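# Carry USB hub past laptop to mouse side, keep plugs

## Task

Relocate the USB hub to the side of the laptop where the mouse lies. Measured along the table's long direction, every part of the hub must end up beyond the farthest point the laptop reached on that side at the outset. The mouse's USB receiver has to finish fully seated in the hub, just as it began. The hub must rest flat, entirely on the tabletop, with the same face upward. The hub's cable must finish fully inserted in the laptop. The mouse may shift by no more than about a finger's width, and the laptop must stay put or almost so.

## Robot and tools

ROBOT. Two arms: left_arm carries a left hand and right_arm a right hand (mirror images). Calibrated bases in the scene frame: left_arm at (-0.007, +0.245, 0) m, right_arm at (-0.038, -0.269, 0) m, each yawed very slightly. A camera stand sits behind the arms.

FRAME. Scene frame: origin at table height, midway between the nominal bases; +x out over the table, +z up, left_arm on the +y side (unrelated to image left/right). All positions, orientations and offsets use these axes; turns pivot about the arm's Hand target position.

HAND POINT. A point 0.05 m in front of the palm and 0.15 m from the wrist mount along the fingers. Its +z runs along straight fingers, +y out of the palm, +x across the palm away from the thumb (for the left hand +x points toward the thumb). Straight fingers extend 0.06-0.07 m past the point along +z and lie 0.06 m behind it along -y. A wrist bracket on the little-finger side can strike objects.

execute_actions(actions, cameras). actions is a list of actions; each action is a table of 1 to 15 rows, one row per 1/30 s control step; if shorter than 15, its final row repeats. Every row is one flat list of 28 numbers, each in [-1, 1], covering both arms even when one is idle: left_arm dx, dy, dz, rx, ry, rz; left hand little, ring, middle, index, thumb_bend, thumb_turn, force_limit, speed; then the same 14 for right_arm. The six pose numbers are an offset (not a pose) from that arm's Hand target as it stood when the action began; every row counts from that same start, so sending the offset again moves further. Scale: 1.0 = 0.6 m for dx, dy, dz and 180 degrees for the rotation vector rx, ry, rz. Six zeros hold the arm at its Hand target. The six finger/thumb numbers are absolute motor targets: -1 open/straight (thumb_turn -1 beside the palm), +1 closed (thumb_turn +1 opposite the fingers). force_limit maps -1 to about 0 N and +1 to 10 N at the fingertip (15 N for the two thumb motors). speed rises from near zero at -1 to full at +0.48 and stays full to +1. To leave a hand unchanged, resend the last eight numbers you gave it; if none yet, send its hand_measured plus hand_force_limit and hand_speed. cameras: list of names, ["all"], or []; default gives images only when actions is empty.

move(target, speed, blend, blocking, cameras). target is one 28-number row, or a list of up to 15 rows, laid out exactly as above; every row is an offset from the same starting Hand targets, not from the previous row. Each hand point travels in a straight line; all paths finish together, capped at 10 s. speed: m/s, 0.002 to 4.3, default 0.25 (turn rate up to twice that in rad/s); one number or one per target. blend: metres of corner rounding per target, 0 (default) means stop at it. blocking=false returns after about 0.5 s while the motion continues. The result adds a "move:" line: done, off_target, moving, held or fault, plus limits=paced (pose clipped) or limits=held (steps withheld). Moves do not avoid obstacles or the other arm; faster motion hits harder and aiming further past contact presses harder.

wait(seconds 0 to 10): lets time run with the last commands held. stop(): brakes a running move. zoom_image(camera, region=[x0, y0, x1, y1] pixels, at most 504 wide and high) on the newest image of that camera. show_instructions(): shows reference pages. finished_scene(scene): closes the current scene, given its number; irreversible.

RESULTS. Per arm: end_effector_position (m), end_effector_quat_wxyz, Hand target (last commanded pose after clipping; next offsets count from it), joint positions, velocities (may be omitted when within noise), torques (include arm weight; numbers 3 and 4 wrap at ±28 N m), motor temperatures. Per hand, in motor order little, ring, middle, index, thumb_bend, thumb_turn: hand_measured, hand_stopped_by (moving, target, force, stalled, fault), hand_load_n (positive when the finger is pushed open; near 0 means grip lost), hand_force_limit, hand_speed.

BEHAVIOUR. Arms track loosely: resting 1-3 cm (sometimes 5 cm) off the commanded pose, usually low, is normal. Commanded orientation is clipped to within 40 degrees of the measured one each step. If a hand stays short, resend the missing distance. Avoid paths passing near an arm's own base; go around it. To release a push, command back past the hand point.

GRIPPING. With thumb_turn fully closed, the hand grasps objects roughly 0.035-0.065 m thick, handles down to about 0.025 m. A motor starts only when its target changes by at least 0.002, then locks on arrival or when load reaches force_limit. To squeeze harder, raise force_limit and send a more closed target than hand_measured; to loosen, send a more open one. For gentle closing use speed -0.94 or lower.

AVOID. Dropping or releasing moving objects, anything leaving the table, hitting fixed or heavy items, hard pushes, excessive fingertip force, and any contact or press between the two arms or hands. Arm stops and faults are costly. Motors heat when holding loads, stretched, or pushing unreachable poses: MOTOR HOT appears near 85 °C; at 100 °C the arm drops under an OVER-TEMPERATURE FAULT for 30-60 s or more. Loose objects may be nudged occasionally.

CAMERAS. cam_head_left, cam_head_right, cam_high, cam_low (896x504 each), cam_left_wrist, cam_right_wrist (672x504, fisheye). Calibration is approximate; fixed cameras may be off by a couple of degrees and millimetres.

Each tool is called after ">>>" as name(argument=value, ...) on one line, values as JSON.

Reference images:

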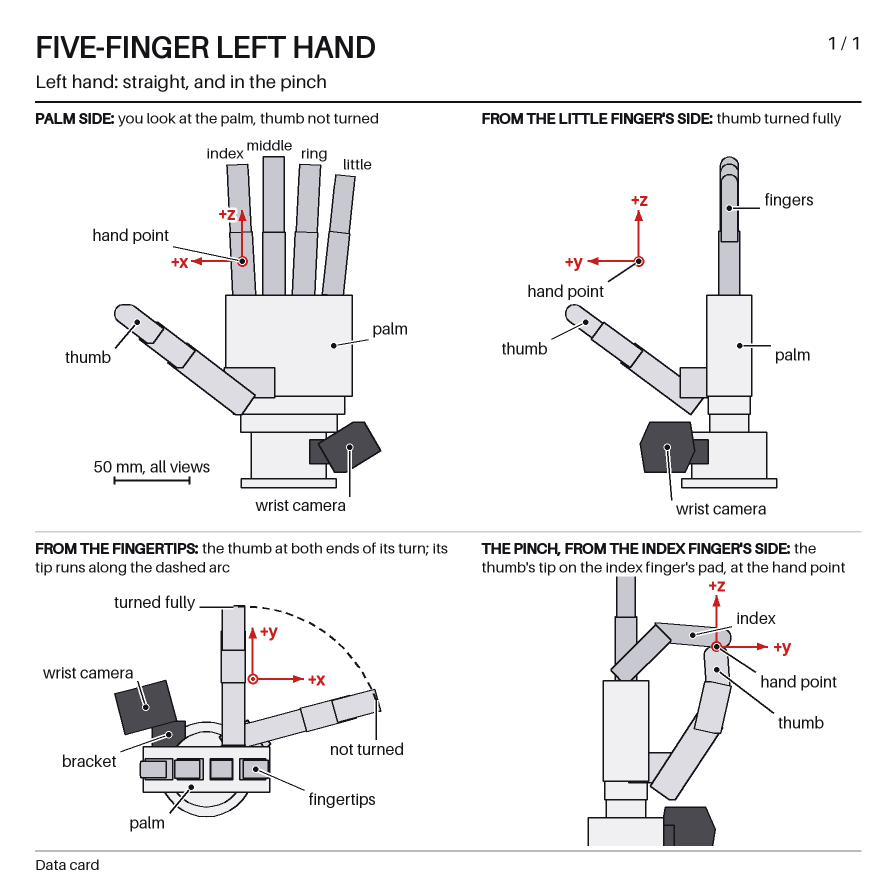

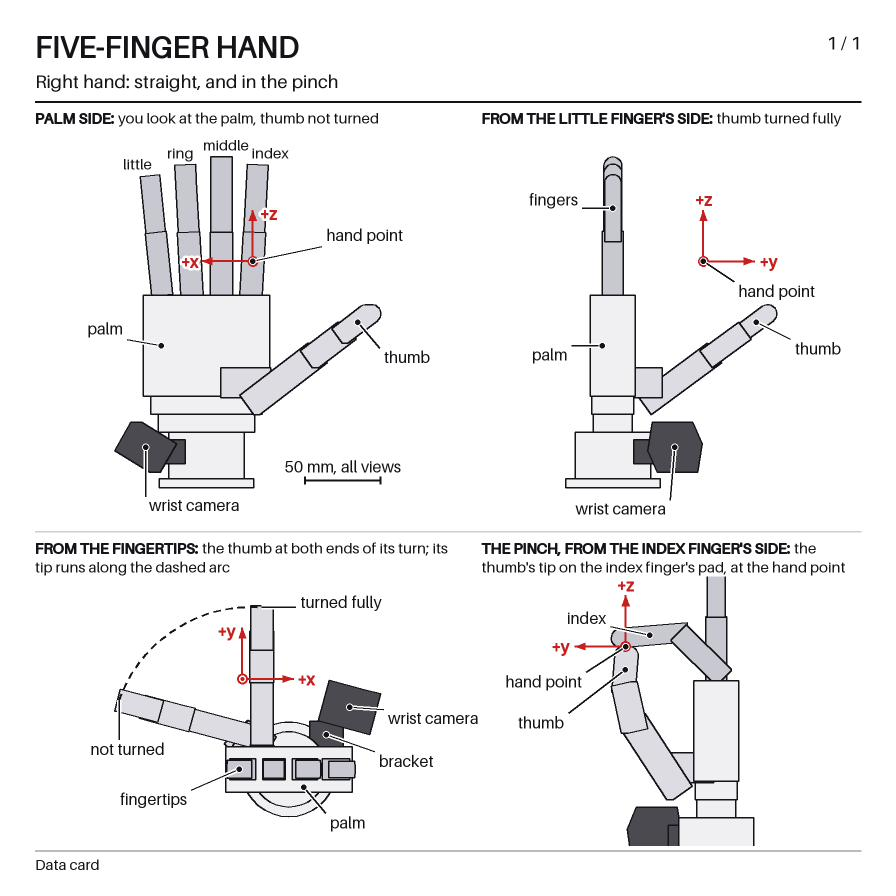

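## Session

>>> execute_actions(actions=[])

Scene clock: 0.00 s.
left_arm: end_effector_position=(+0.2179, +0.6883, +0.1992) hand_measured=(-1.000, -1.000, -1.000, -1.000, -1.000, -1.000) hand_load_n=(+0.0, +0.0, +0.0, +0.0, +0.0, +0.0) hand_stopped_by=(target, target, target, target, target, target) hand_force_limit=0.00 hand_speed=-0.80 end_effector_quat_wxyz=(+0.681, -0.717, -0.090, +0.116) | right_arm: end_effector_position=(+0.3113, -0.2617, +0.3147) hand_measured=(-1.000, -1.000, -1.000, -1.000, -1.000, -1.000) hand_load_n=(+0.0, +0.0, +0.0, +0.0, +0.0, +0.0) hand_stopped_by=(target, target, target, target, target, target) hand_force_limit=0.00 hand_speed=-0.80 end_effector_quat_wxyz=(-0.071, +0.734, -0.567, +0.367)
Joint positions: left_arm=[0.806 1.293 0.625 0.571 -1.079 -0.041] | right_arm=[0.194 0.98 1.182 -1.132 0.454 -0.19]
Joint velocities: within noise
Joint torques (N m): no reading
Motor temperatures (°C): left_arm=[38 35 35 33 29 29] | right_arm=[32 29 37 30 28 29]
Heat: left arm: hottest waist 38 °C; right arm: hottest elbow 37 °C.
Hand target: left_arm +0.2226, +0.6930, +0.2097; +0.686, -0.713, -0.097, +0.110 | right_arm +0.3154, -0.2607, +0.3236; -0.078, +0.731, -0.567, +0.373

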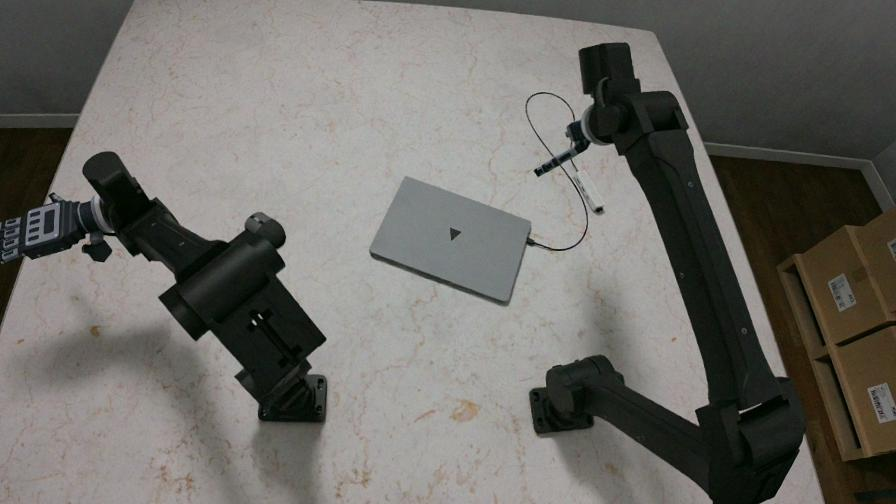

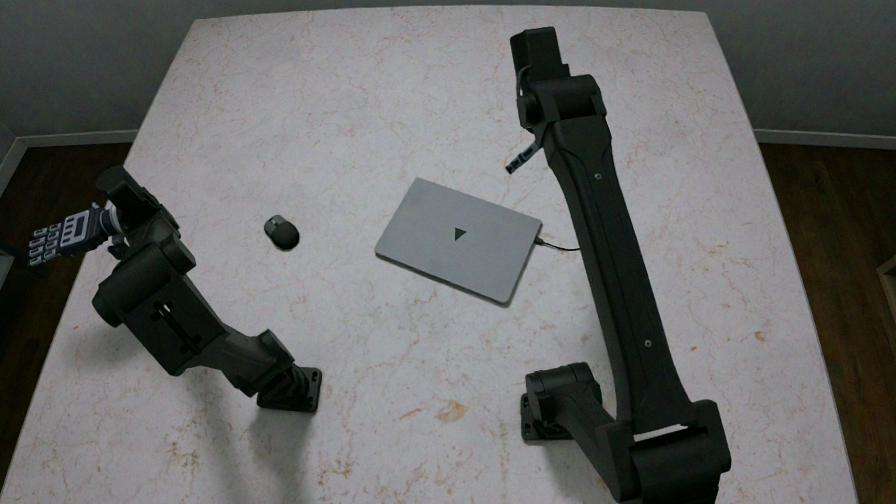

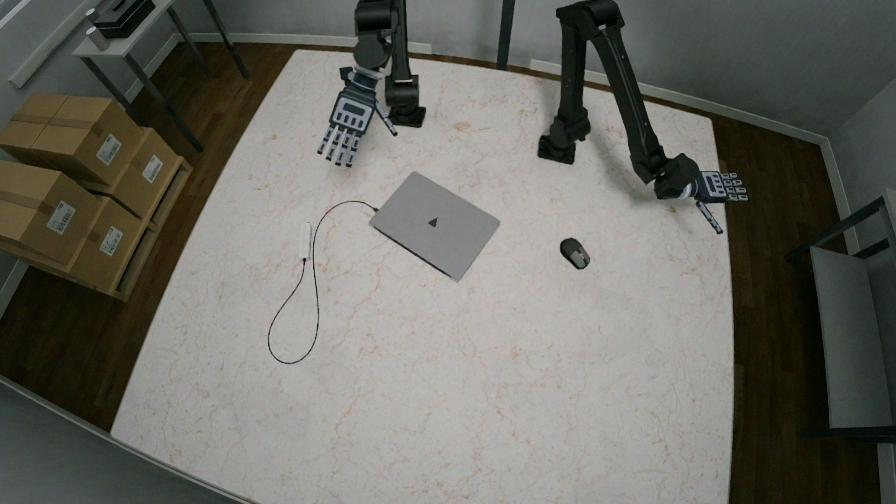

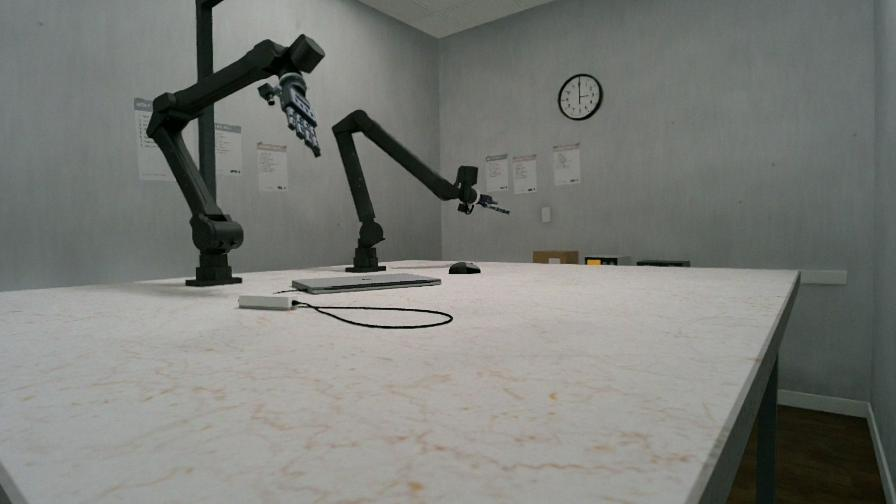

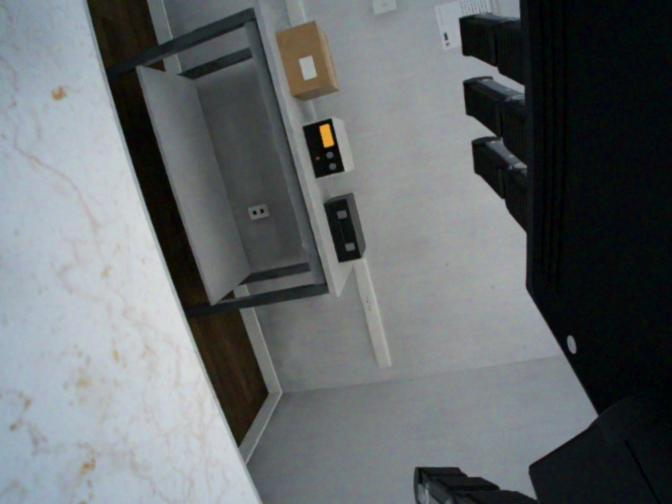

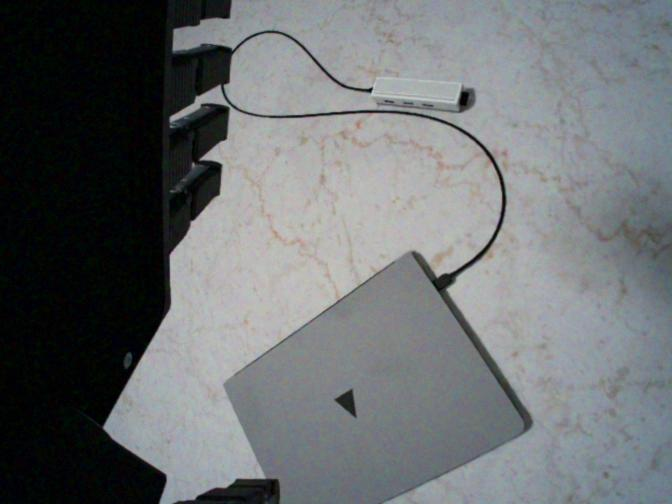

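>>> zoom_image(camera="cam_right_wrist", region=[320, 40, 520, 160])

>>> zoom_image(camera="cam_low", region=[220, 250, 500, 350])

>>> zoom_image(camera="cam_high", region=[250, 160, 520, 380])

Scaled by 2.520 from the camera's 672x504 image, which has a finer 960x720 frame.

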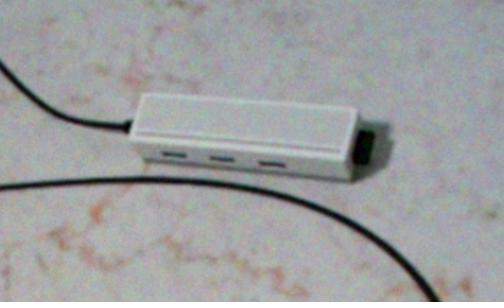

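Scaled by 1.800 from the camera's 896x504 image, which has a finer 1280x720 frame.

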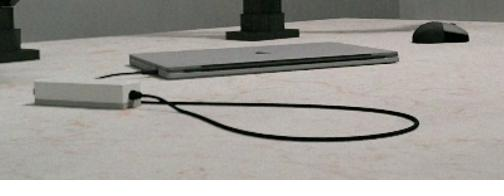

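Scaled by 1.867 from the camera's 896x504 image, which has a finer 1280x720 frame.

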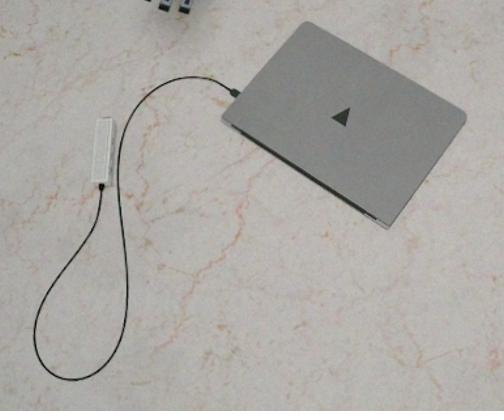

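>>> move(target=[[0.1,-0.35,0.15,0,0,-0.3,-1,-1,-1,-1,-1,-1,0,-0.8,-0.13,-0.382,0.1,0,0,-0.222,-1,-1,-1,-1,-1,-1,0,-0.8],[0.212,-0.738,0.15,0,0,-0.594,-1,-1,-1,-1,-1,-1,0,-0.8,-0.474,-0.592,0.1,0,0,-0.444,-1,-1,-1,-1,-1,-1,0,-0.8]], blend=[0.05,0], speed=0.35, cameras=["cam_head_left","cam_head_right"])

Scene clock: 139.13 s.
left_arm: end_effector_position=(+0.3466, +0.2520, +0.2926) hand_measured=(-1.000, -1.000, -1.000, -1.000, -1.000, -1.000) hand_load_n=(+0.0, -0.5, +0.0, +0.0, +0.0, +0.0) hand_stopped_by=(target, target, target, target, target, target) hand_force_limit=0.00 hand_speed=-0.80 end_effector_quat_wxyz=(+0.490, -0.513, +0.514, -0.481) | right_arm: end_effector_position=(+0.0286, -0.6023, +0.3616) hand_measured=(-1.000, -1.000, -1.000, -1.000, -1.000, -1.000) hand_load_n=(+0.0, +0.0, +0.0, +0.0, +0.0, +0.0) hand_stopped_by=(target, target, target, target, target, target) hand_force_limit=0.00 hand_speed=-0.80 end_effector_quat_wxyz=(-0.183, -0.203, +0.910, -0.313)
Joint positions: left_arm=[0.239 0.45 0.481 -0.087 0.21 0.022] | right_arm=[-1.193 1.009 1.335 -1.29 0.457 -0.182]
Joint torques (N m): left_arm=[-1.14 -0.44 9.2 2.84 0.07 0.05] | right_arm=[-1.67 -2.49 13.89 1.81 0.18 -0.14]
Motor temperatures (°C): left_arm=[38 36 39 32 28 29] | right_arm=[32 30 45 29 28 28]
Heat: left arm: hottest elbow 39 °C; right arm: hottest elbow 45 °C.
Hand target: left_arm +0.3499, +0.2502, +0.2996; +0.496, -0.502, +0.515, -0.486 | right_arm +0.0308, -0.6159, +0.3836; -0.179, -0.196, +0.904, -0.336
Off the commanded pose: left_arm 0.008 m, 2 deg | right_arm 0.026 m, 3 deg.
move: off_target (right_arm)
Images, in order (width x height): cam_head_left 896x504, cam_head_right 896x504.

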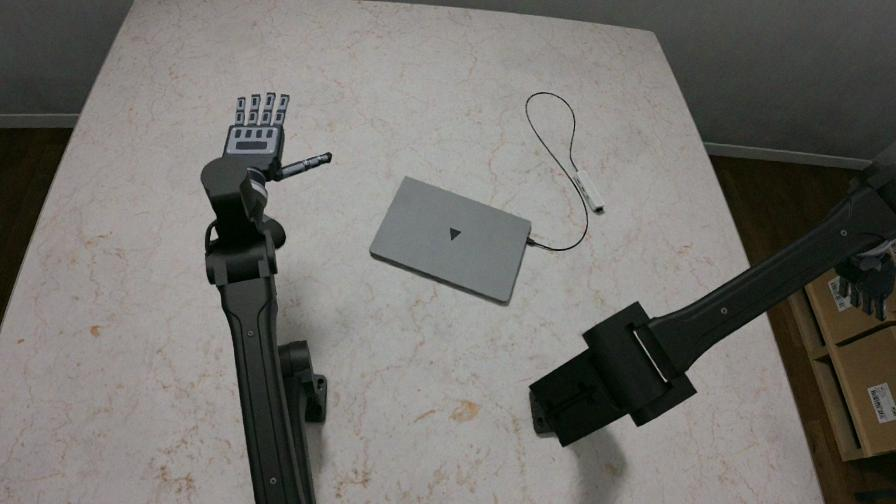

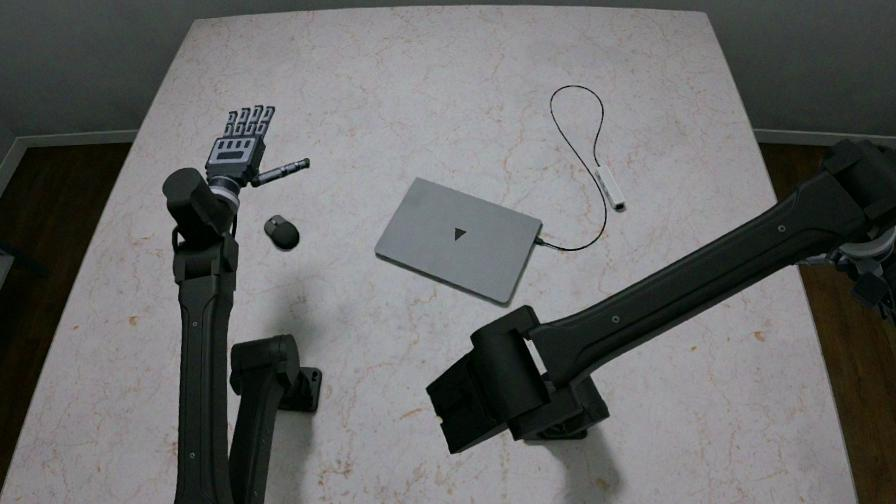

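>>> move(target=[0.083,-0.667,-0.083,0.1386,0.1794,-0.4025,0,0,0,0,-1,1,-0.2,0,0,0,0,0,0,0,-1,-1,-1,-1,-1,-1,0,-0.8], speed=0.35)

Scene clock: 160.77 s.
left_arm: end_effector_position=(+0.3868, -0.1389, +0.2282) hand_measured=(+0.000, +0.000, +0.000, +0.000, -1.000, +1.000) hand_load_n=(+0.0, +0.0, +0.0, +0.5, +0.0, +0.0) hand_stopped_by=(target, target, target, target, target, target) hand_force_limit=-0.20 hand_speed=0.00 end_effector_quat_wxyz=(+0.046, -0.116, +0.905, -0.407) | right_arm: end_effector_position=(+0.0286, -0.6023, +0.3616) hand_measured=(-1.000, -1.000, -1.000, -1.000, -1.000, -1.000) hand_load_n=(+0.0, +0.0, +0.0, +0.0, +0.0, +0.0) hand_stopped_by=(target, target, target, target, target, target) hand_force_limit=0.00 hand_speed=-0.80 end_effector_quat_wxyz=(-0.183, -0.203, +0.910, -0.313)
Joint positions: left_arm=[-0.58 1.489 1.345 -0.729 0.522 0.521] | right_arm=[-1.193 1.009 1.335 -1.29 0.457 -0.182]
Joint torques (N m): left_arm=[-0.79 -12.51 12.57 0.68 0.48 0.02] | right_arm=[-1.73 -2.37 13.91 1.83 0.17 -0.14]
Heat: left arm: hottest elbow 41 °C; right arm: hottest elbow 45 °C.
Hand target: left_arm +0.3996, -0.1500, +0.2498; +0.058, -0.104, +0.900, -0.418 | right_arm +0.0308, -0.6159, +0.3837; -0.179, -0.196, +0.904, -0.336
Off the commanded pose: left_arm 0.028 m, 2 deg | right_arm 0.026 m, 3 deg.
move: off_target (left_arm, right_arm)

>>> move(target=[0.151,-0.492,-0.14,0,0,0,0,0,0,0,-1,1,-0.2,0,0,0,0,0,0,0,-1,-1,-1,-1,-1,-1,0,-0.8], speed=0.25, cameras=["all"])

Scene clock: 166.43 s.
left_arm: end_effector_position=(+0.4810, -0.4362, +0.1519) hand_measured=(+0.000, +0.000, +0.000, +0.000, -1.000, +1.000) hand_load_n=(+0.0, +0.0, +0.0, +0.0, +0.0, +0.0) hand_stopped_by=(target, target, target, target, target, target) hand_force_limit=-0.20 hand_speed=0.00 end_effector_quat_wxyz=(+0.050, -0.105, +0.905, -0.408) | right_arm: end_effector_position=(+0.0286, -0.6023, +0.3616) hand_measured=(-1.000, -1.000, -1.000, -1.000, -1.000, -1.000) hand_load_n=(+0.0, +0.0, +0.0, +0.0, +0.0, +0.0) hand_stopped_by=(target, target, target, target, target, target) hand_force_limit=0.00 hand_speed=-0.80 end_effector_quat_wxyz=(-0.183, -0.203, +0.910, -0.313)
Joint positions: left_arm=[-0.838 2.28 2.291 -0.793 0.349 0.333] | right_arm=[-1.193 1.009 1.335 -1.29 0.457 -0.182]
Joint torques (N m): left_arm=[-0.5 -22.71 12.89 0.94 0.08 -0.06] | right_arm=[-1.67 -2.43 13.9 1.83 0.18 -0.14]
Heat: left arm: hottest elbow 41 °C; right arm: hottest elbow 45 °C.
Hand target: left_arm +0.4904, -0.4451, +0.1658; +0.058, -0.105, +0.900, -0.418 | right_arm +0.0308, -0.6159, +0.3837; -0.179, -0.196, +0.904, -0.336
Off the commanded pose: left_arm 0.019 m, 2 deg | right_arm 0.026 m, 3 deg.
move: off_target (left_arm, right_arm)
camera_calibration:
cam_left_wrist: T_world_to_cam=[[-0.0797095, -0.704133, 0.70558, -0.375281], [-0.928414, 0.310131, 0.204612, 0.549524], [-0.362896, -0.638761, -0.678447, 0.111349], [0, 0, 0, 1]] pos_world=[0.520681, -0.363547, 0.227896]
cam_right_wrist: T_world_to_cam=[[-0.651178, 0.660394, -0.37396, 0.553271], [0.735348, 0.6709, -0.0956886, 0.418732], [0.187697, -0.337301, -0.922495, 0.240322], [0, 0, 0, 1]] pos_world=[0.00725674, -0.565244, 0.468665]

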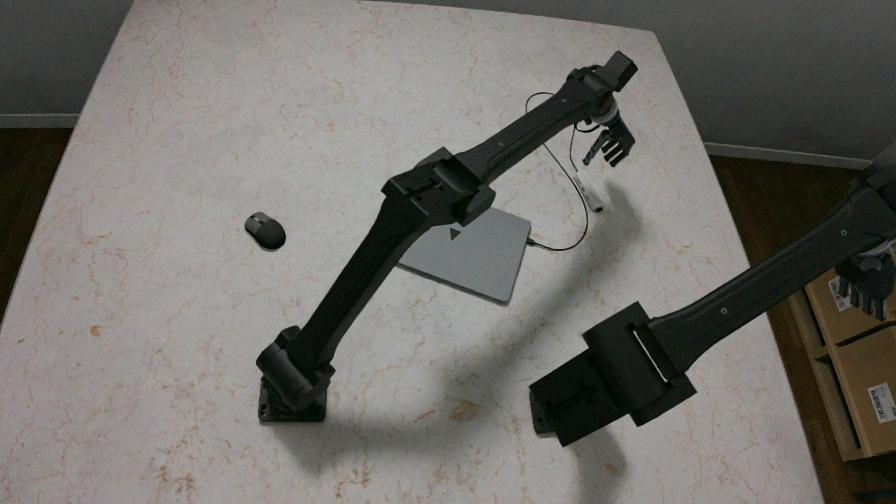

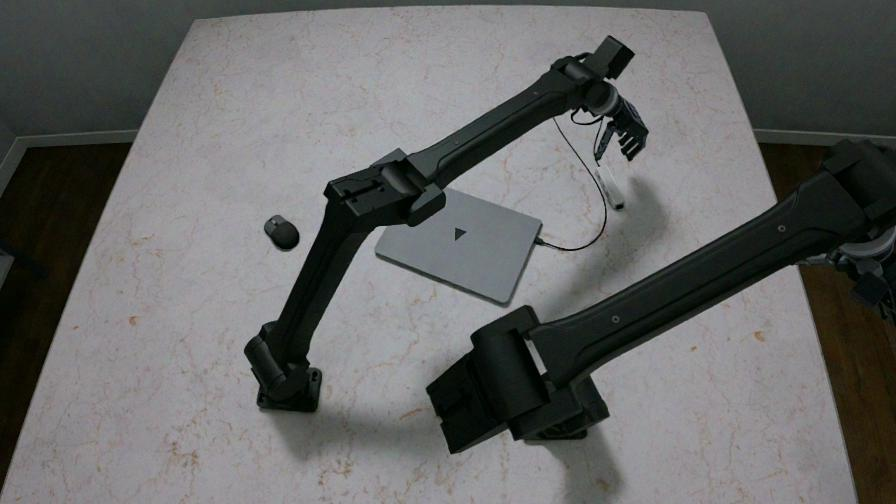

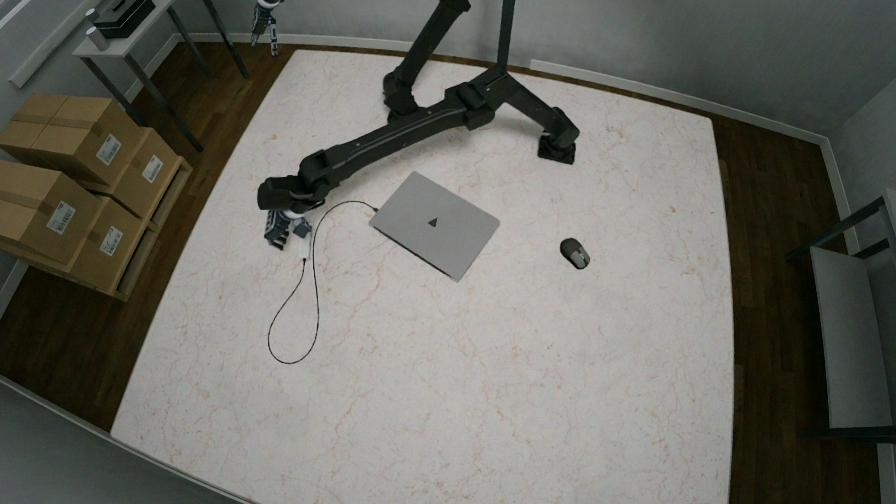

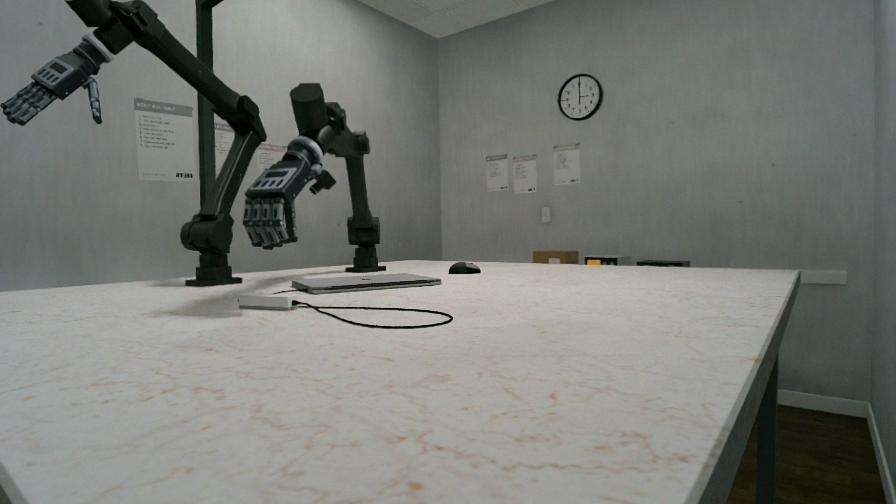

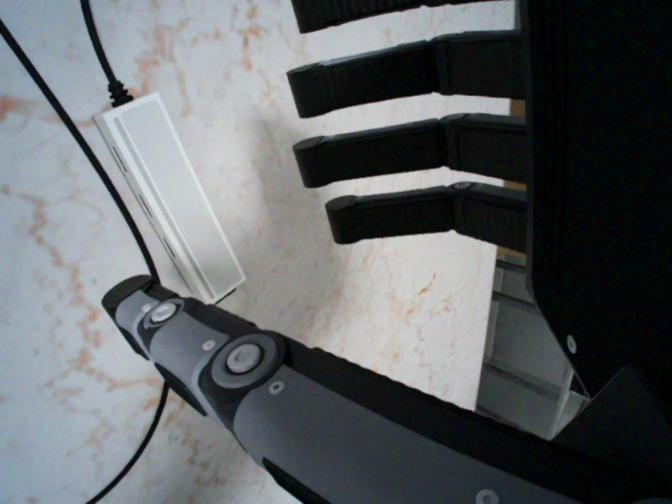

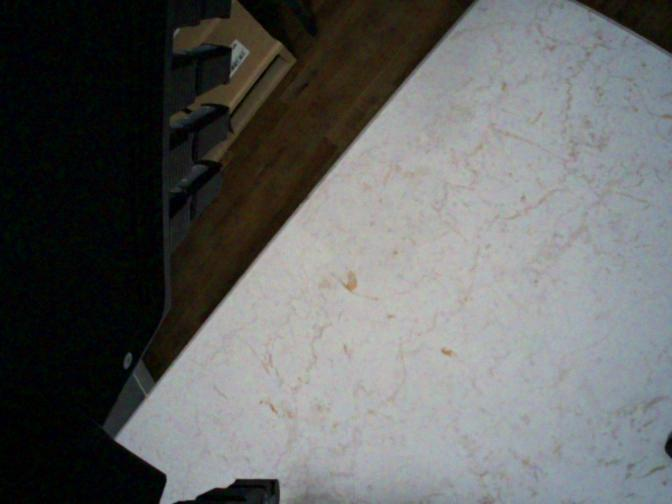

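>>> move(target=[-0.032,-0.05,-0.128,0,0,0,0,0,0,0,-1,1,-0.2,0,0,0,0,0,0,0,-1,-1,-1,-1,-1,-1,0,-0.8], speed=0.15, cameras=["cam_left_wrist","cam_low","cam_head_right"])

Scene clock: 187.13 s.
left_arm: end_effector_position=(+0.4673, -0.4716, +0.0960) hand_measured=(+0.000, +0.000, +0.000, +0.000, -1.000, +1.000) hand_load_n=(+0.0, +0.0, -0.5, +0.0, +0.0, +0.0) hand_stopped_by=(target, target, target, target, target, target) hand_force_limit=-0.20 hand_speed=0.00 end_effector_quat_wxyz=(+0.056, -0.100, +0.902, -0.415) | right_arm: end_effector_position=(+0.0286, -0.6023, +0.3616) hand_measured=(-1.000, -1.000, -1.000, -1.000, -1.000, -1.000) hand_load_n=(+0.0, +0.0, +0.0, +0.0, +0.0, +0.0) hand_stopped_by=(target, target, target, target, target, target) hand_force_limit=0.00 hand_speed=-0.80 end_effector_quat_wxyz=(-0.183, -0.203, +0.910, -0.313)
Joint positions: left_arm=[-0.882 2.345 2.253 -0.66 0.318 0.307] | right_arm=[-1.193 1.009 1.335 -1.29 0.457 -0.182]
Joint torques (N m): left_arm=[-0.67 -24.23 8.53 2.14 -0.02 -0.09] | right_arm=[-1.67 -2.43 13.91 1.84 0.17 -0.14]
Heat: left arm: hottest elbow 42 °C; right arm: hottest elbow 45 °C.
Hand target: left_arm +0.4711, -0.4752, +0.0891; +0.058, -0.104, +0.900, -0.418 | right_arm +0.0308, -0.6159, +0.3837; -0.179, -0.196, +0.904, -0.336
Off the commanded pose: left_arm 0.009 m, 1 deg | right_arm 0.026 m, 3 deg.
move: off_target (right_arm)
camera_calibration:
cam_left_wrist: T_world_to_cam=[[-0.0943364, -0.693586, 0.71417, -0.35084], [-0.930237, 0.31695, 0.184937, 0.565145], [-0.354626, -0.646902, -0.675099, 0.0377141], [0, 0, 0, 1]] pos_world=[0.505996, -0.398063, 0.171504]
Images, in order (width x height): cam_head_right 896x504, cam_low 896x504, cam_left_wrist 672x504.

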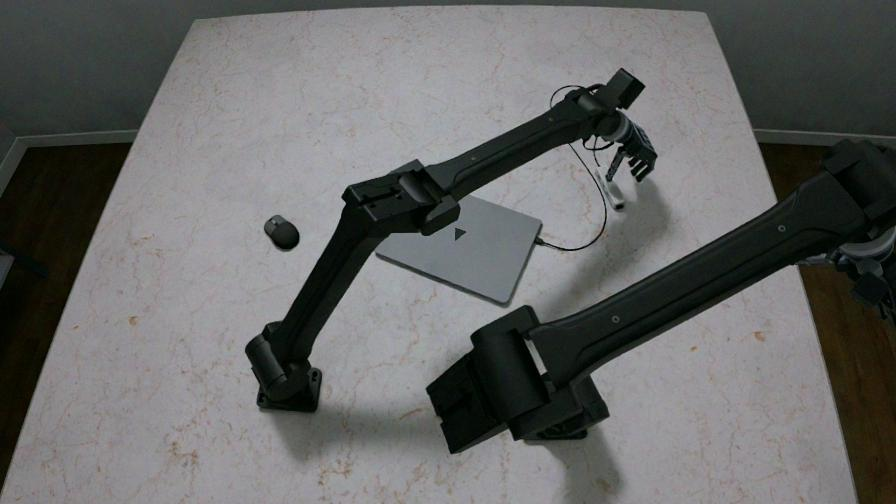

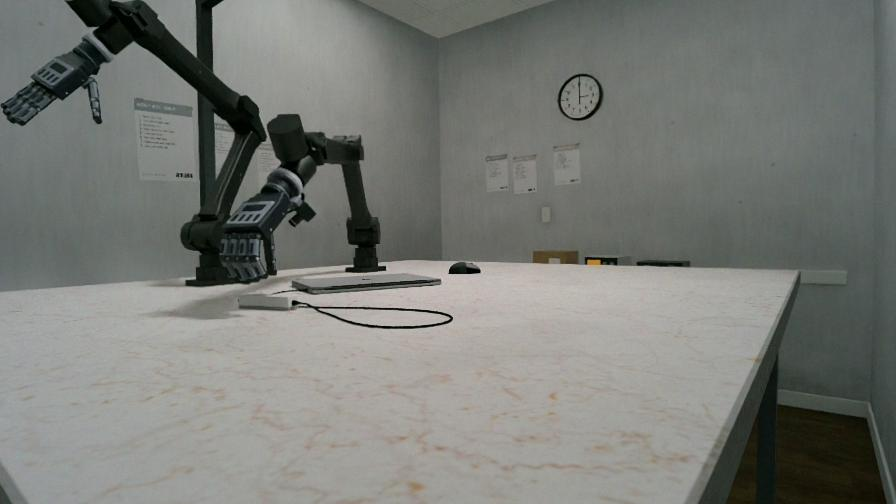

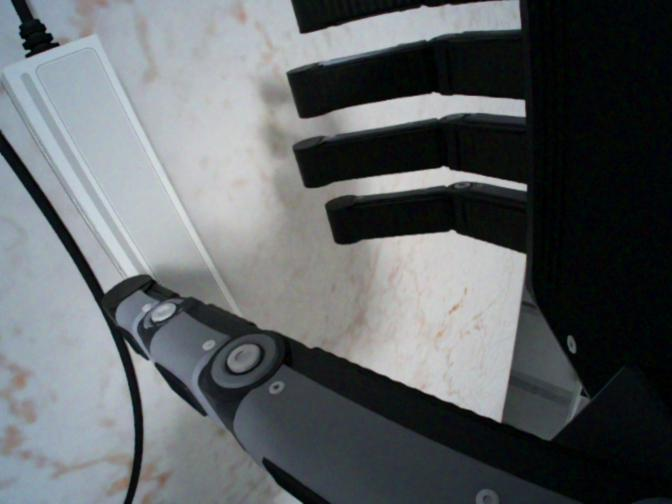

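>>> zoom_image(camera="cam_low", region=[200, 170, 360, 330])

Scaled by 3.150 from the camera's 896x504 image, which has a finer 1280x720 frame.

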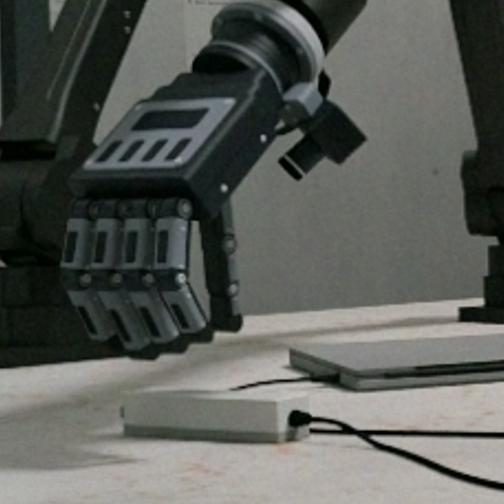

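>>> move(target=[-0.0085,0.0187,-0.065,0,0,0,0,0,0,0,-1,1,-0.2,0,0,0,0,0,0,0,-1,-1,-1,-1,-1,-1,0,-0.8], speed=0.1, cameras=["cam_left_wrist","cam_low"])

>>> zoom_image(camera="cam_low", region=[200, 220, 320, 320])

Scene clock: 218.93 s.
left_arm: end_effector_position=(+0.4627, -0.4658, +0.0506) hand_measured=(+0.000, +0.000, +0.000, +0.000, -1.000, +1.000) hand_load_n=(+0.0, +0.0, +0.0, +0.0, -0.5, +0.0) hand_stopped_by=(target, target, target, target, target, target) hand_force_limit=-0.20 hand_speed=0.00 end_effector_quat_wxyz=(+0.055, -0.101, +0.903, -0.415) | right_arm: end_effector_position=(+0.0286, -0.6023, +0.3616) hand_measured=(-1.000, -1.000, -1.000, -1.000, -1.000, -1.000) hand_load_n=(+0.0, +0.0, +0.0, +0.0, +0.0, +0.0) hand_stopped_by=(target, target, target, target, target, target) hand_force_limit=0.00 hand_speed=-0.80 end_effector_quat_wxyz=(-0.183, -0.203, +0.910, -0.313)
Joint positions: left_arm=[-0.882 2.345 2.134 -0.543 0.318 0.306] | right_arm=[-1.193 1.009 1.335 -1.29 0.457 -0.182]
Joint torques (N m): left_arm=[-0.32 -25.17 7.1 2.28 0.11 -0.08] | right_arm=[-1.73 -2.49 13.89 1.83 0.18 -0.14]
Motor temperatures (°C): left_arm=[37 41 42 31 28 28] | right_arm=[32 29 46 29 27 28]
Heat: left arm: hottest elbow 42 °C; right arm: hottest elbow 46 °C.
Hand target: left_arm +0.4660, -0.4639, +0.0501; +0.058, -0.105, +0.900, -0.418 | right_arm +0.0308, -0.6159, +0.3837; -0.179, -0.196, +0.904, -0.336
Off the commanded pose: left_arm 0.004 m, 1 deg | right_arm 0.026 m, 3 deg.
move: off_target (right_arm)
camera_calibration:
cam_left_wrist: T_world_to_cam=[[-0.0926069, -0.694801, 0.713215, -0.31625], [-0.930035, 0.31618, 0.187256, 0.566863], [-0.35561, -0.645974, -0.675469, 0.0100631], [0, 0, 0, 1]] pos_world=[0.501495, -0.392461, 0.126203]
Images, in order (width x height): cam_low 896x504, cam_left_wrist 672x504.

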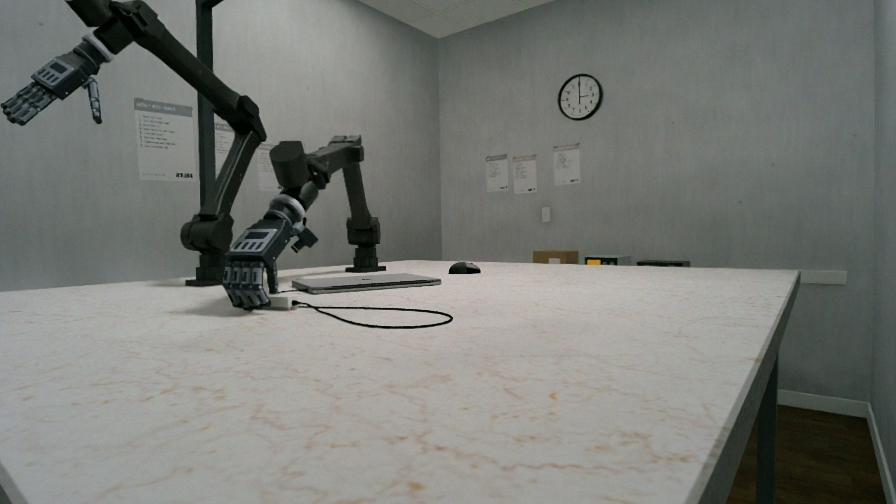

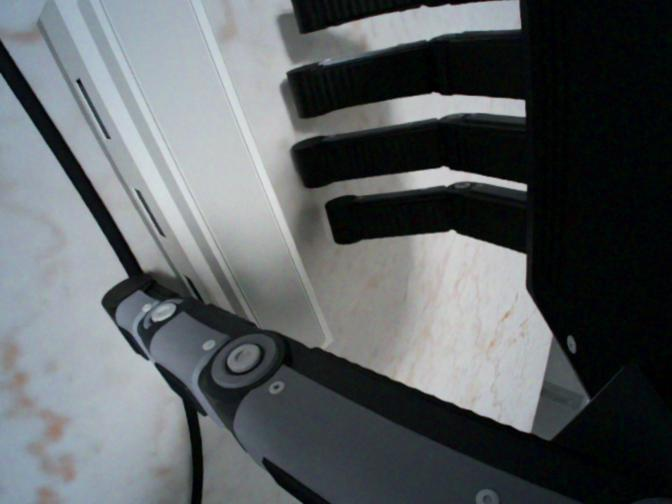

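Scaled by 4.200 from the camera's 896x504 image, which has a finer 1280x720 frame.

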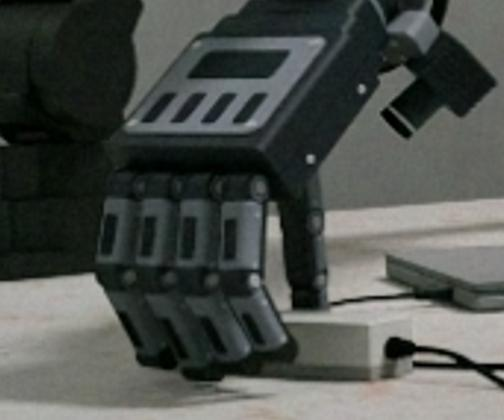

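>>> move(target=[0.0,0.005,-0.008,0,0,0,0,0,0,0,-1,1,-0.2,0,0,0,0,0,0,0,-1,-1,-1,-1,-1,-1,0,-0.8], speed=0.05)

>>> move(target=[0.0,0.0,0,0,0,0,0.1,0.1,0.5,0.5,-0.1,1,-0.3,-0.9,0,0,0,0,0,0,-1,-1,-1,-1,-1,-1,0,-0.8], cameras=["cam_left_wrist","cam_low"])

>>> zoom_image(camera="cam_low", region=[200, 220, 320, 320])

Scene clock: 237.40 s.
left_arm: end_effector_position=(+0.4627, -0.4654, +0.0480) hand_measured=(+0.000, +0.000, +0.000, +0.000, -1.000, +1.000) hand_load_n=(+0.0, +0.0, -0.5, +0.0, +0.0, +0.0) hand_stopped_by=(target, target, target, target, target, target) hand_force_limit=-0.20 hand_speed=0.00 end_effector_quat_wxyz=(+0.057, -0.100, +0.901, -0.417) | right_arm: end_effector_position=(+0.0286, -0.6023, +0.3616) hand_measured=(-1.000, -1.000, -1.000, -1.000, -1.000, -1.000) hand_load_n=(+0.0, +0.0, +0.0, +0.0, +0.0, +0.0) hand_stopped_by=(target, target, target, target, target, target) hand_force_limit=0.00 hand_speed=-0.80 end_effector_quat_wxyz=(-0.183, -0.203, +0.910, -0.313)
Joint positions: left_arm=[-0.881 2.341 2.117 -0.523 0.318 0.306] | right_arm=[-1.193 1.009 1.335 -1.29 0.457 -0.182]
Joint torques (N m): left_arm=[-0.03 -25.11 6.69 2.04 0.17 -0.07] | right_arm=[-1.67 -2.43 13.9 1.83 0.18 -0.14]
Heat: left arm: hottest shoulder 42 °C; right arm: hottest elbow 46 °C.
Hand target: left_arm +0.4660, -0.4609, +0.0451; +0.058, -0.105, +0.900, -0.418 | right_arm +0.0308, -0.6159, +0.3837; -0.179, -0.196, +0.904, -0.336
Off the commanded pose: left_arm 0.006 m, 1 deg | right_arm 0.026 m, 3 deg.
move: off_target (right_arm)

Scene clock: 239.17 s.
left_arm: end_effector_position=(+0.4617, -0.4640, +0.0448) hand_measured=(+0.100, +0.100, +0.332, +0.416, -0.834, +1.000) hand_load_n=(+0.0, +0.0, +2.0, +4.0, +8.5, -1.5) hand_stopped_by=(target, target, force, force, force, target) hand_force_limit=-0.30 hand_speed=-0.90 end_effector_quat_wxyz=(+0.056, -0.101, +0.902, -0.415) | right_arm: end_effector_position=(+0.0286, -0.6023, +0.3616) hand_measured=(-1.000, -1.000, -1.000, -1.000, -1.000, -1.000) hand_load_n=(+0.0, +0.0, +0.0, +0.0, +0.0, +0.0) hand_stopped_by=(target, target, target, target, target, target) hand_force_limit=0.00 hand_speed=-0.80 end_effector_quat_wxyz=(-0.183, -0.203, +0.910, -0.313)
Joint positions: left_arm=[-0.881 2.341 2.111 -0.522 0.318 0.306] | right_arm=[-1.193 1.009 1.335 -1.29 0.457 -0.182]
Joint torques (N m): left_arm=[-0.03 -24.76 7.31 1.99 0.18 -0.06] | right_arm=[-1.67 -2.43 13.93 1.81 0.18 -0.14]
Heat: left arm: hottest shoulder 42 °C; right arm: hottest elbow 46 °C.
Hand target: left_arm +0.4659, -0.4609, +0.0451; +0.058, -0.105, +0.900, -0.418 | right_arm +0.0308, -0.6159, +0.3837; -0.179, -0.196, +0.904, -0.336
Off the commanded pose: left_arm 0.005 m, 1 deg | right_arm 0.026 m, 3 deg.
move: off_target (right_arm)
camera_calibration:
cam_left_wrist: T_world_to_cam=[[-0.09318, -0.693763, 0.71415, -0.310177], [-0.930353, 0.316145, 0.18573, 0.566644], [-0.354628, -0.647106, -0.674903, 0.00597717], [0, 0, 0, 1]] pos_world=[0.500396, -0.390463, 0.120304]
Images, in order (width x height): cam_low 896x504, cam_left_wrist 672x504.

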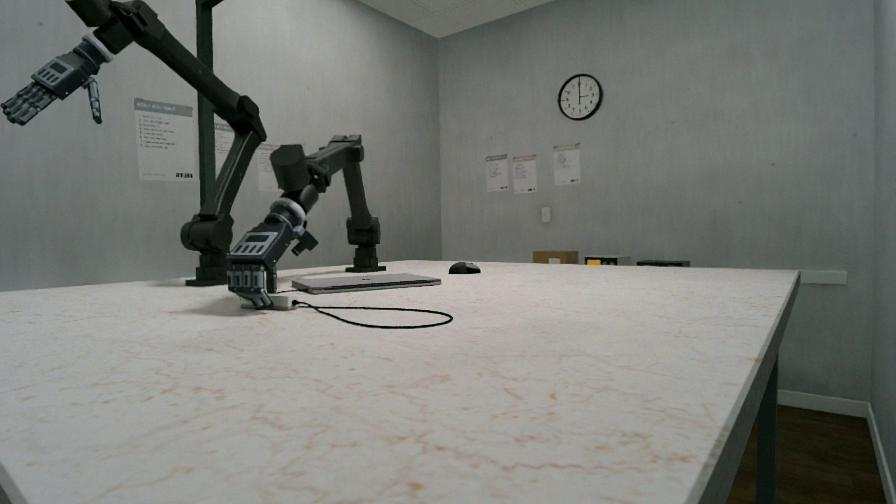

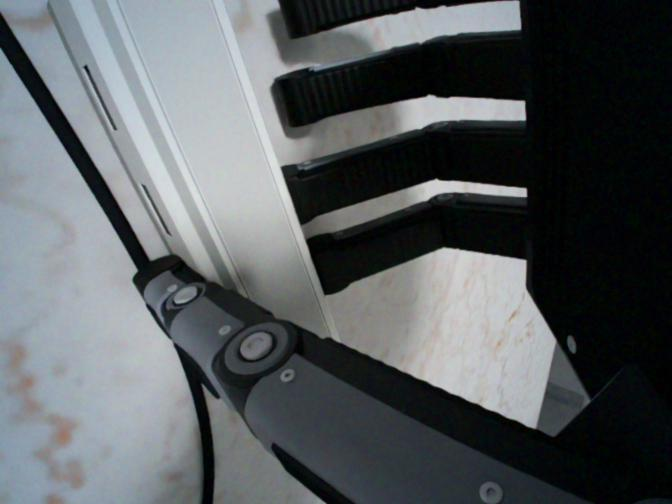

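Scaled by 4.200 from the camera's 896x504 image, which has a finer 1280x720 frame.

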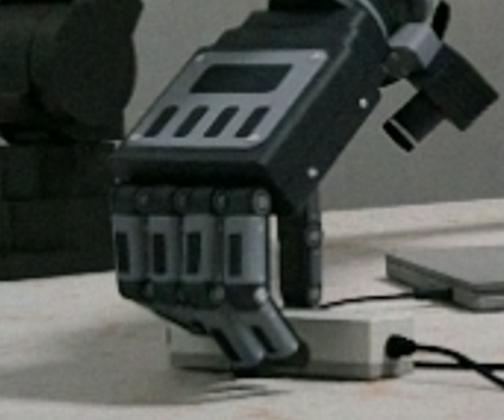

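>>> move(target=[0.0,0.0,0,0,0,0,0.1,0.4,0.5,0.5,-0.1,1,-0.5,-0.9,0,0,0,0,0,0,-1,-1,-1,-1,-1,-1,0,-0.8])

>>> move(target=[0.0,0.0,0.09,0,0,0,0.1,0.4,0.5,0.5,-0.1,1,-0.5,-0.9,0,0,0,0,0,0,-1,-1,-1,-1,-1,-1,0,-0.8], speed=0.08, cameras=["cam_left_wrist","cam_low"])

Scene clock: 245.37 s.
left_arm: end_effector_position=(+0.4617, -0.4640, +0.0448) hand_measured=(+0.100, +0.400, +0.332, +0.416, -0.834, +1.000) hand_load_n=(+0.0, +0.0, +2.5, +4.0, +8.5, -1.5) hand_stopped_by=(target, target, force, force, force, target) hand_force_limit=-0.50 hand_speed=-0.90 end_effector_quat_wxyz=(+0.056, -0.101, +0.902, -0.415) | right_arm: end_effector_position=(+0.0286, -0.6023, +0.3616) hand_measured=(-1.000, -1.000, -1.000, -1.000, -1.000, -1.000) hand_load_n=(+0.0, +0.0, +0.0, +0.0, +0.0, +0.0) hand_stopped_by=(target, target, target, target, target, target) hand_force_limit=0.00 hand_speed=-0.80 end_effector_quat_wxyz=(-0.183, -0.203, +0.910, -0.313)
Joint positions: left_arm=[-0.881 2.341 2.111 -0.522 0.318 0.306] | right_arm=[-1.193 1.009 1.335 -1.29 0.457 -0.182]
Joint torques (N m): left_arm=[-0.03 -25.05 7.25 2 0.18 -0.07] | right_arm=[-1.73 -2.43 13.93 1.83 0.18 -0.14]
Heat: left arm: hottest shoulder 42 °C; right arm: hottest elbow 46 °C.
Hand target: left_arm +0.4659, -0.4609, +0.0451; +0.058, -0.105, +0.900, -0.418 | right_arm +0.0308, -0.6159, +0.3837; -0.179, -0.196, +0.904, -0.336
Off the commanded pose: left_arm 0.005 m, 1 deg | right_arm 0.026 m, 3 deg.
move: off_target (right_arm)

Scene clock: 246.63 s.
left_arm: end_effector_position=(+0.4516, -0.4508, +0.0558) hand_measured=(+0.100, +0.400, +0.332, +0.416, -0.834, +1.000) hand_load_n=(+0.0, +0.0, +3.0, +4.0, +8.0, -2.0) hand_stopped_by=(target, target, force, force, force, target) hand_force_limit=-0.50 hand_speed=-0.90 end_effector_quat_wxyz=(+0.042, -0.107, +0.912, -0.394) | right_arm: end_effector_position=(+0.0286, -0.6023, +0.3616) hand_measured=(-1.000, -1.000, -1.000, -1.000, -1.000, -1.000) hand_load_n=(+0.0, +0.0, +0.0, -0.5, +0.0, +0.0) hand_stopped_by=(target, target, target, target, target, target) hand_force_limit=0.00 hand_speed=-0.80 end_effector_quat_wxyz=(-0.183, -0.203, +0.910, -0.313)
Joint positions: left_arm=[-0.881 2.314 2.111 -0.605 0.318 0.306] | right_arm=[-1.193 1.009 1.335 -1.29 0.457 -0.182]
Joint torques (N m): left_arm=[-0.09 -26.05 12.01 0.9 0.19 -0.08] | right_arm=[-1.73 -2.49 13.91 1.83 0.18 -0.14]
Heat: left arm: hottest shoulder 42 °C; right arm: hottest elbow 46 °C.
Hand target: left_arm +0.4662, -0.4608, +0.0991; +0.058, -0.105, +0.900, -0.418 | right_arm +0.0308, -0.6159, +0.3837; -0.179, -0.196, +0.904, -0.336
Off the commanded pose: left_arm 0.047 m, 4 deg | right_arm 0.026 m, 3 deg.
move: off_target (left_arm, right_arm)
camera_calibration:
cam_left_wrist: T_world_to_cam=[[-0.0685735, -0.724652, 0.685694, -0.33325], [-0.923226, 0.306573, 0.231663, 0.540961], [-0.37809, -0.617165, -0.690041, 0.0433085], [0, 0, 0, 1]] pos_world=[0.492951, -0.380606, 0.133072]
Images, in order (width x height): cam_low 896x504, cam_left_wrist 672x504.

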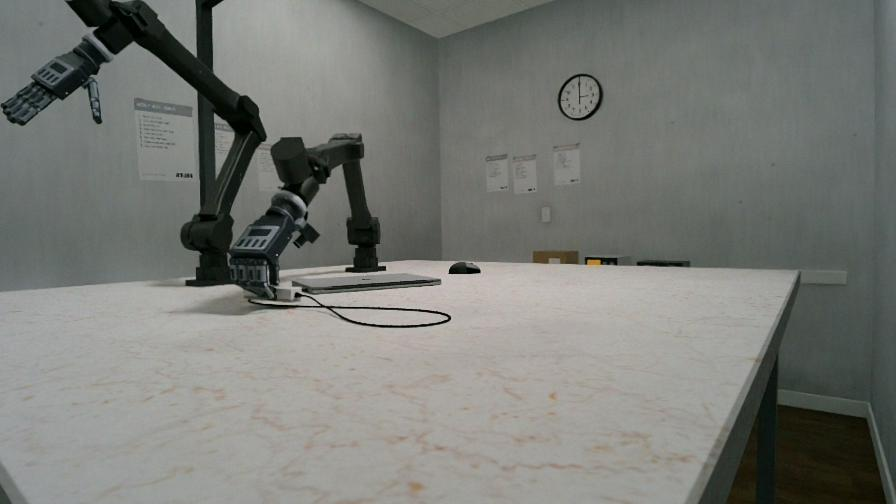

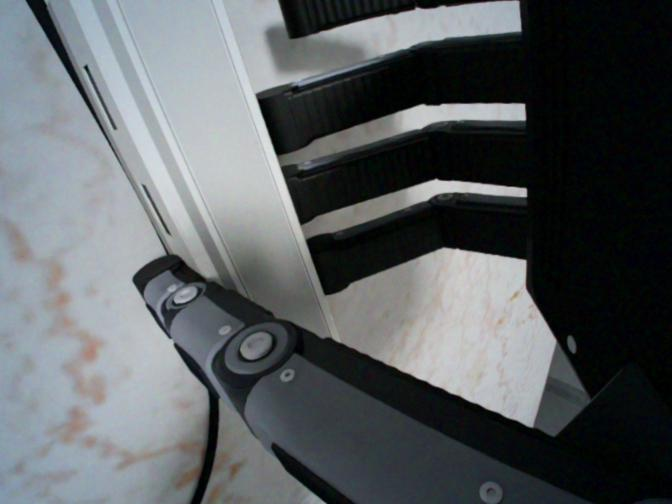

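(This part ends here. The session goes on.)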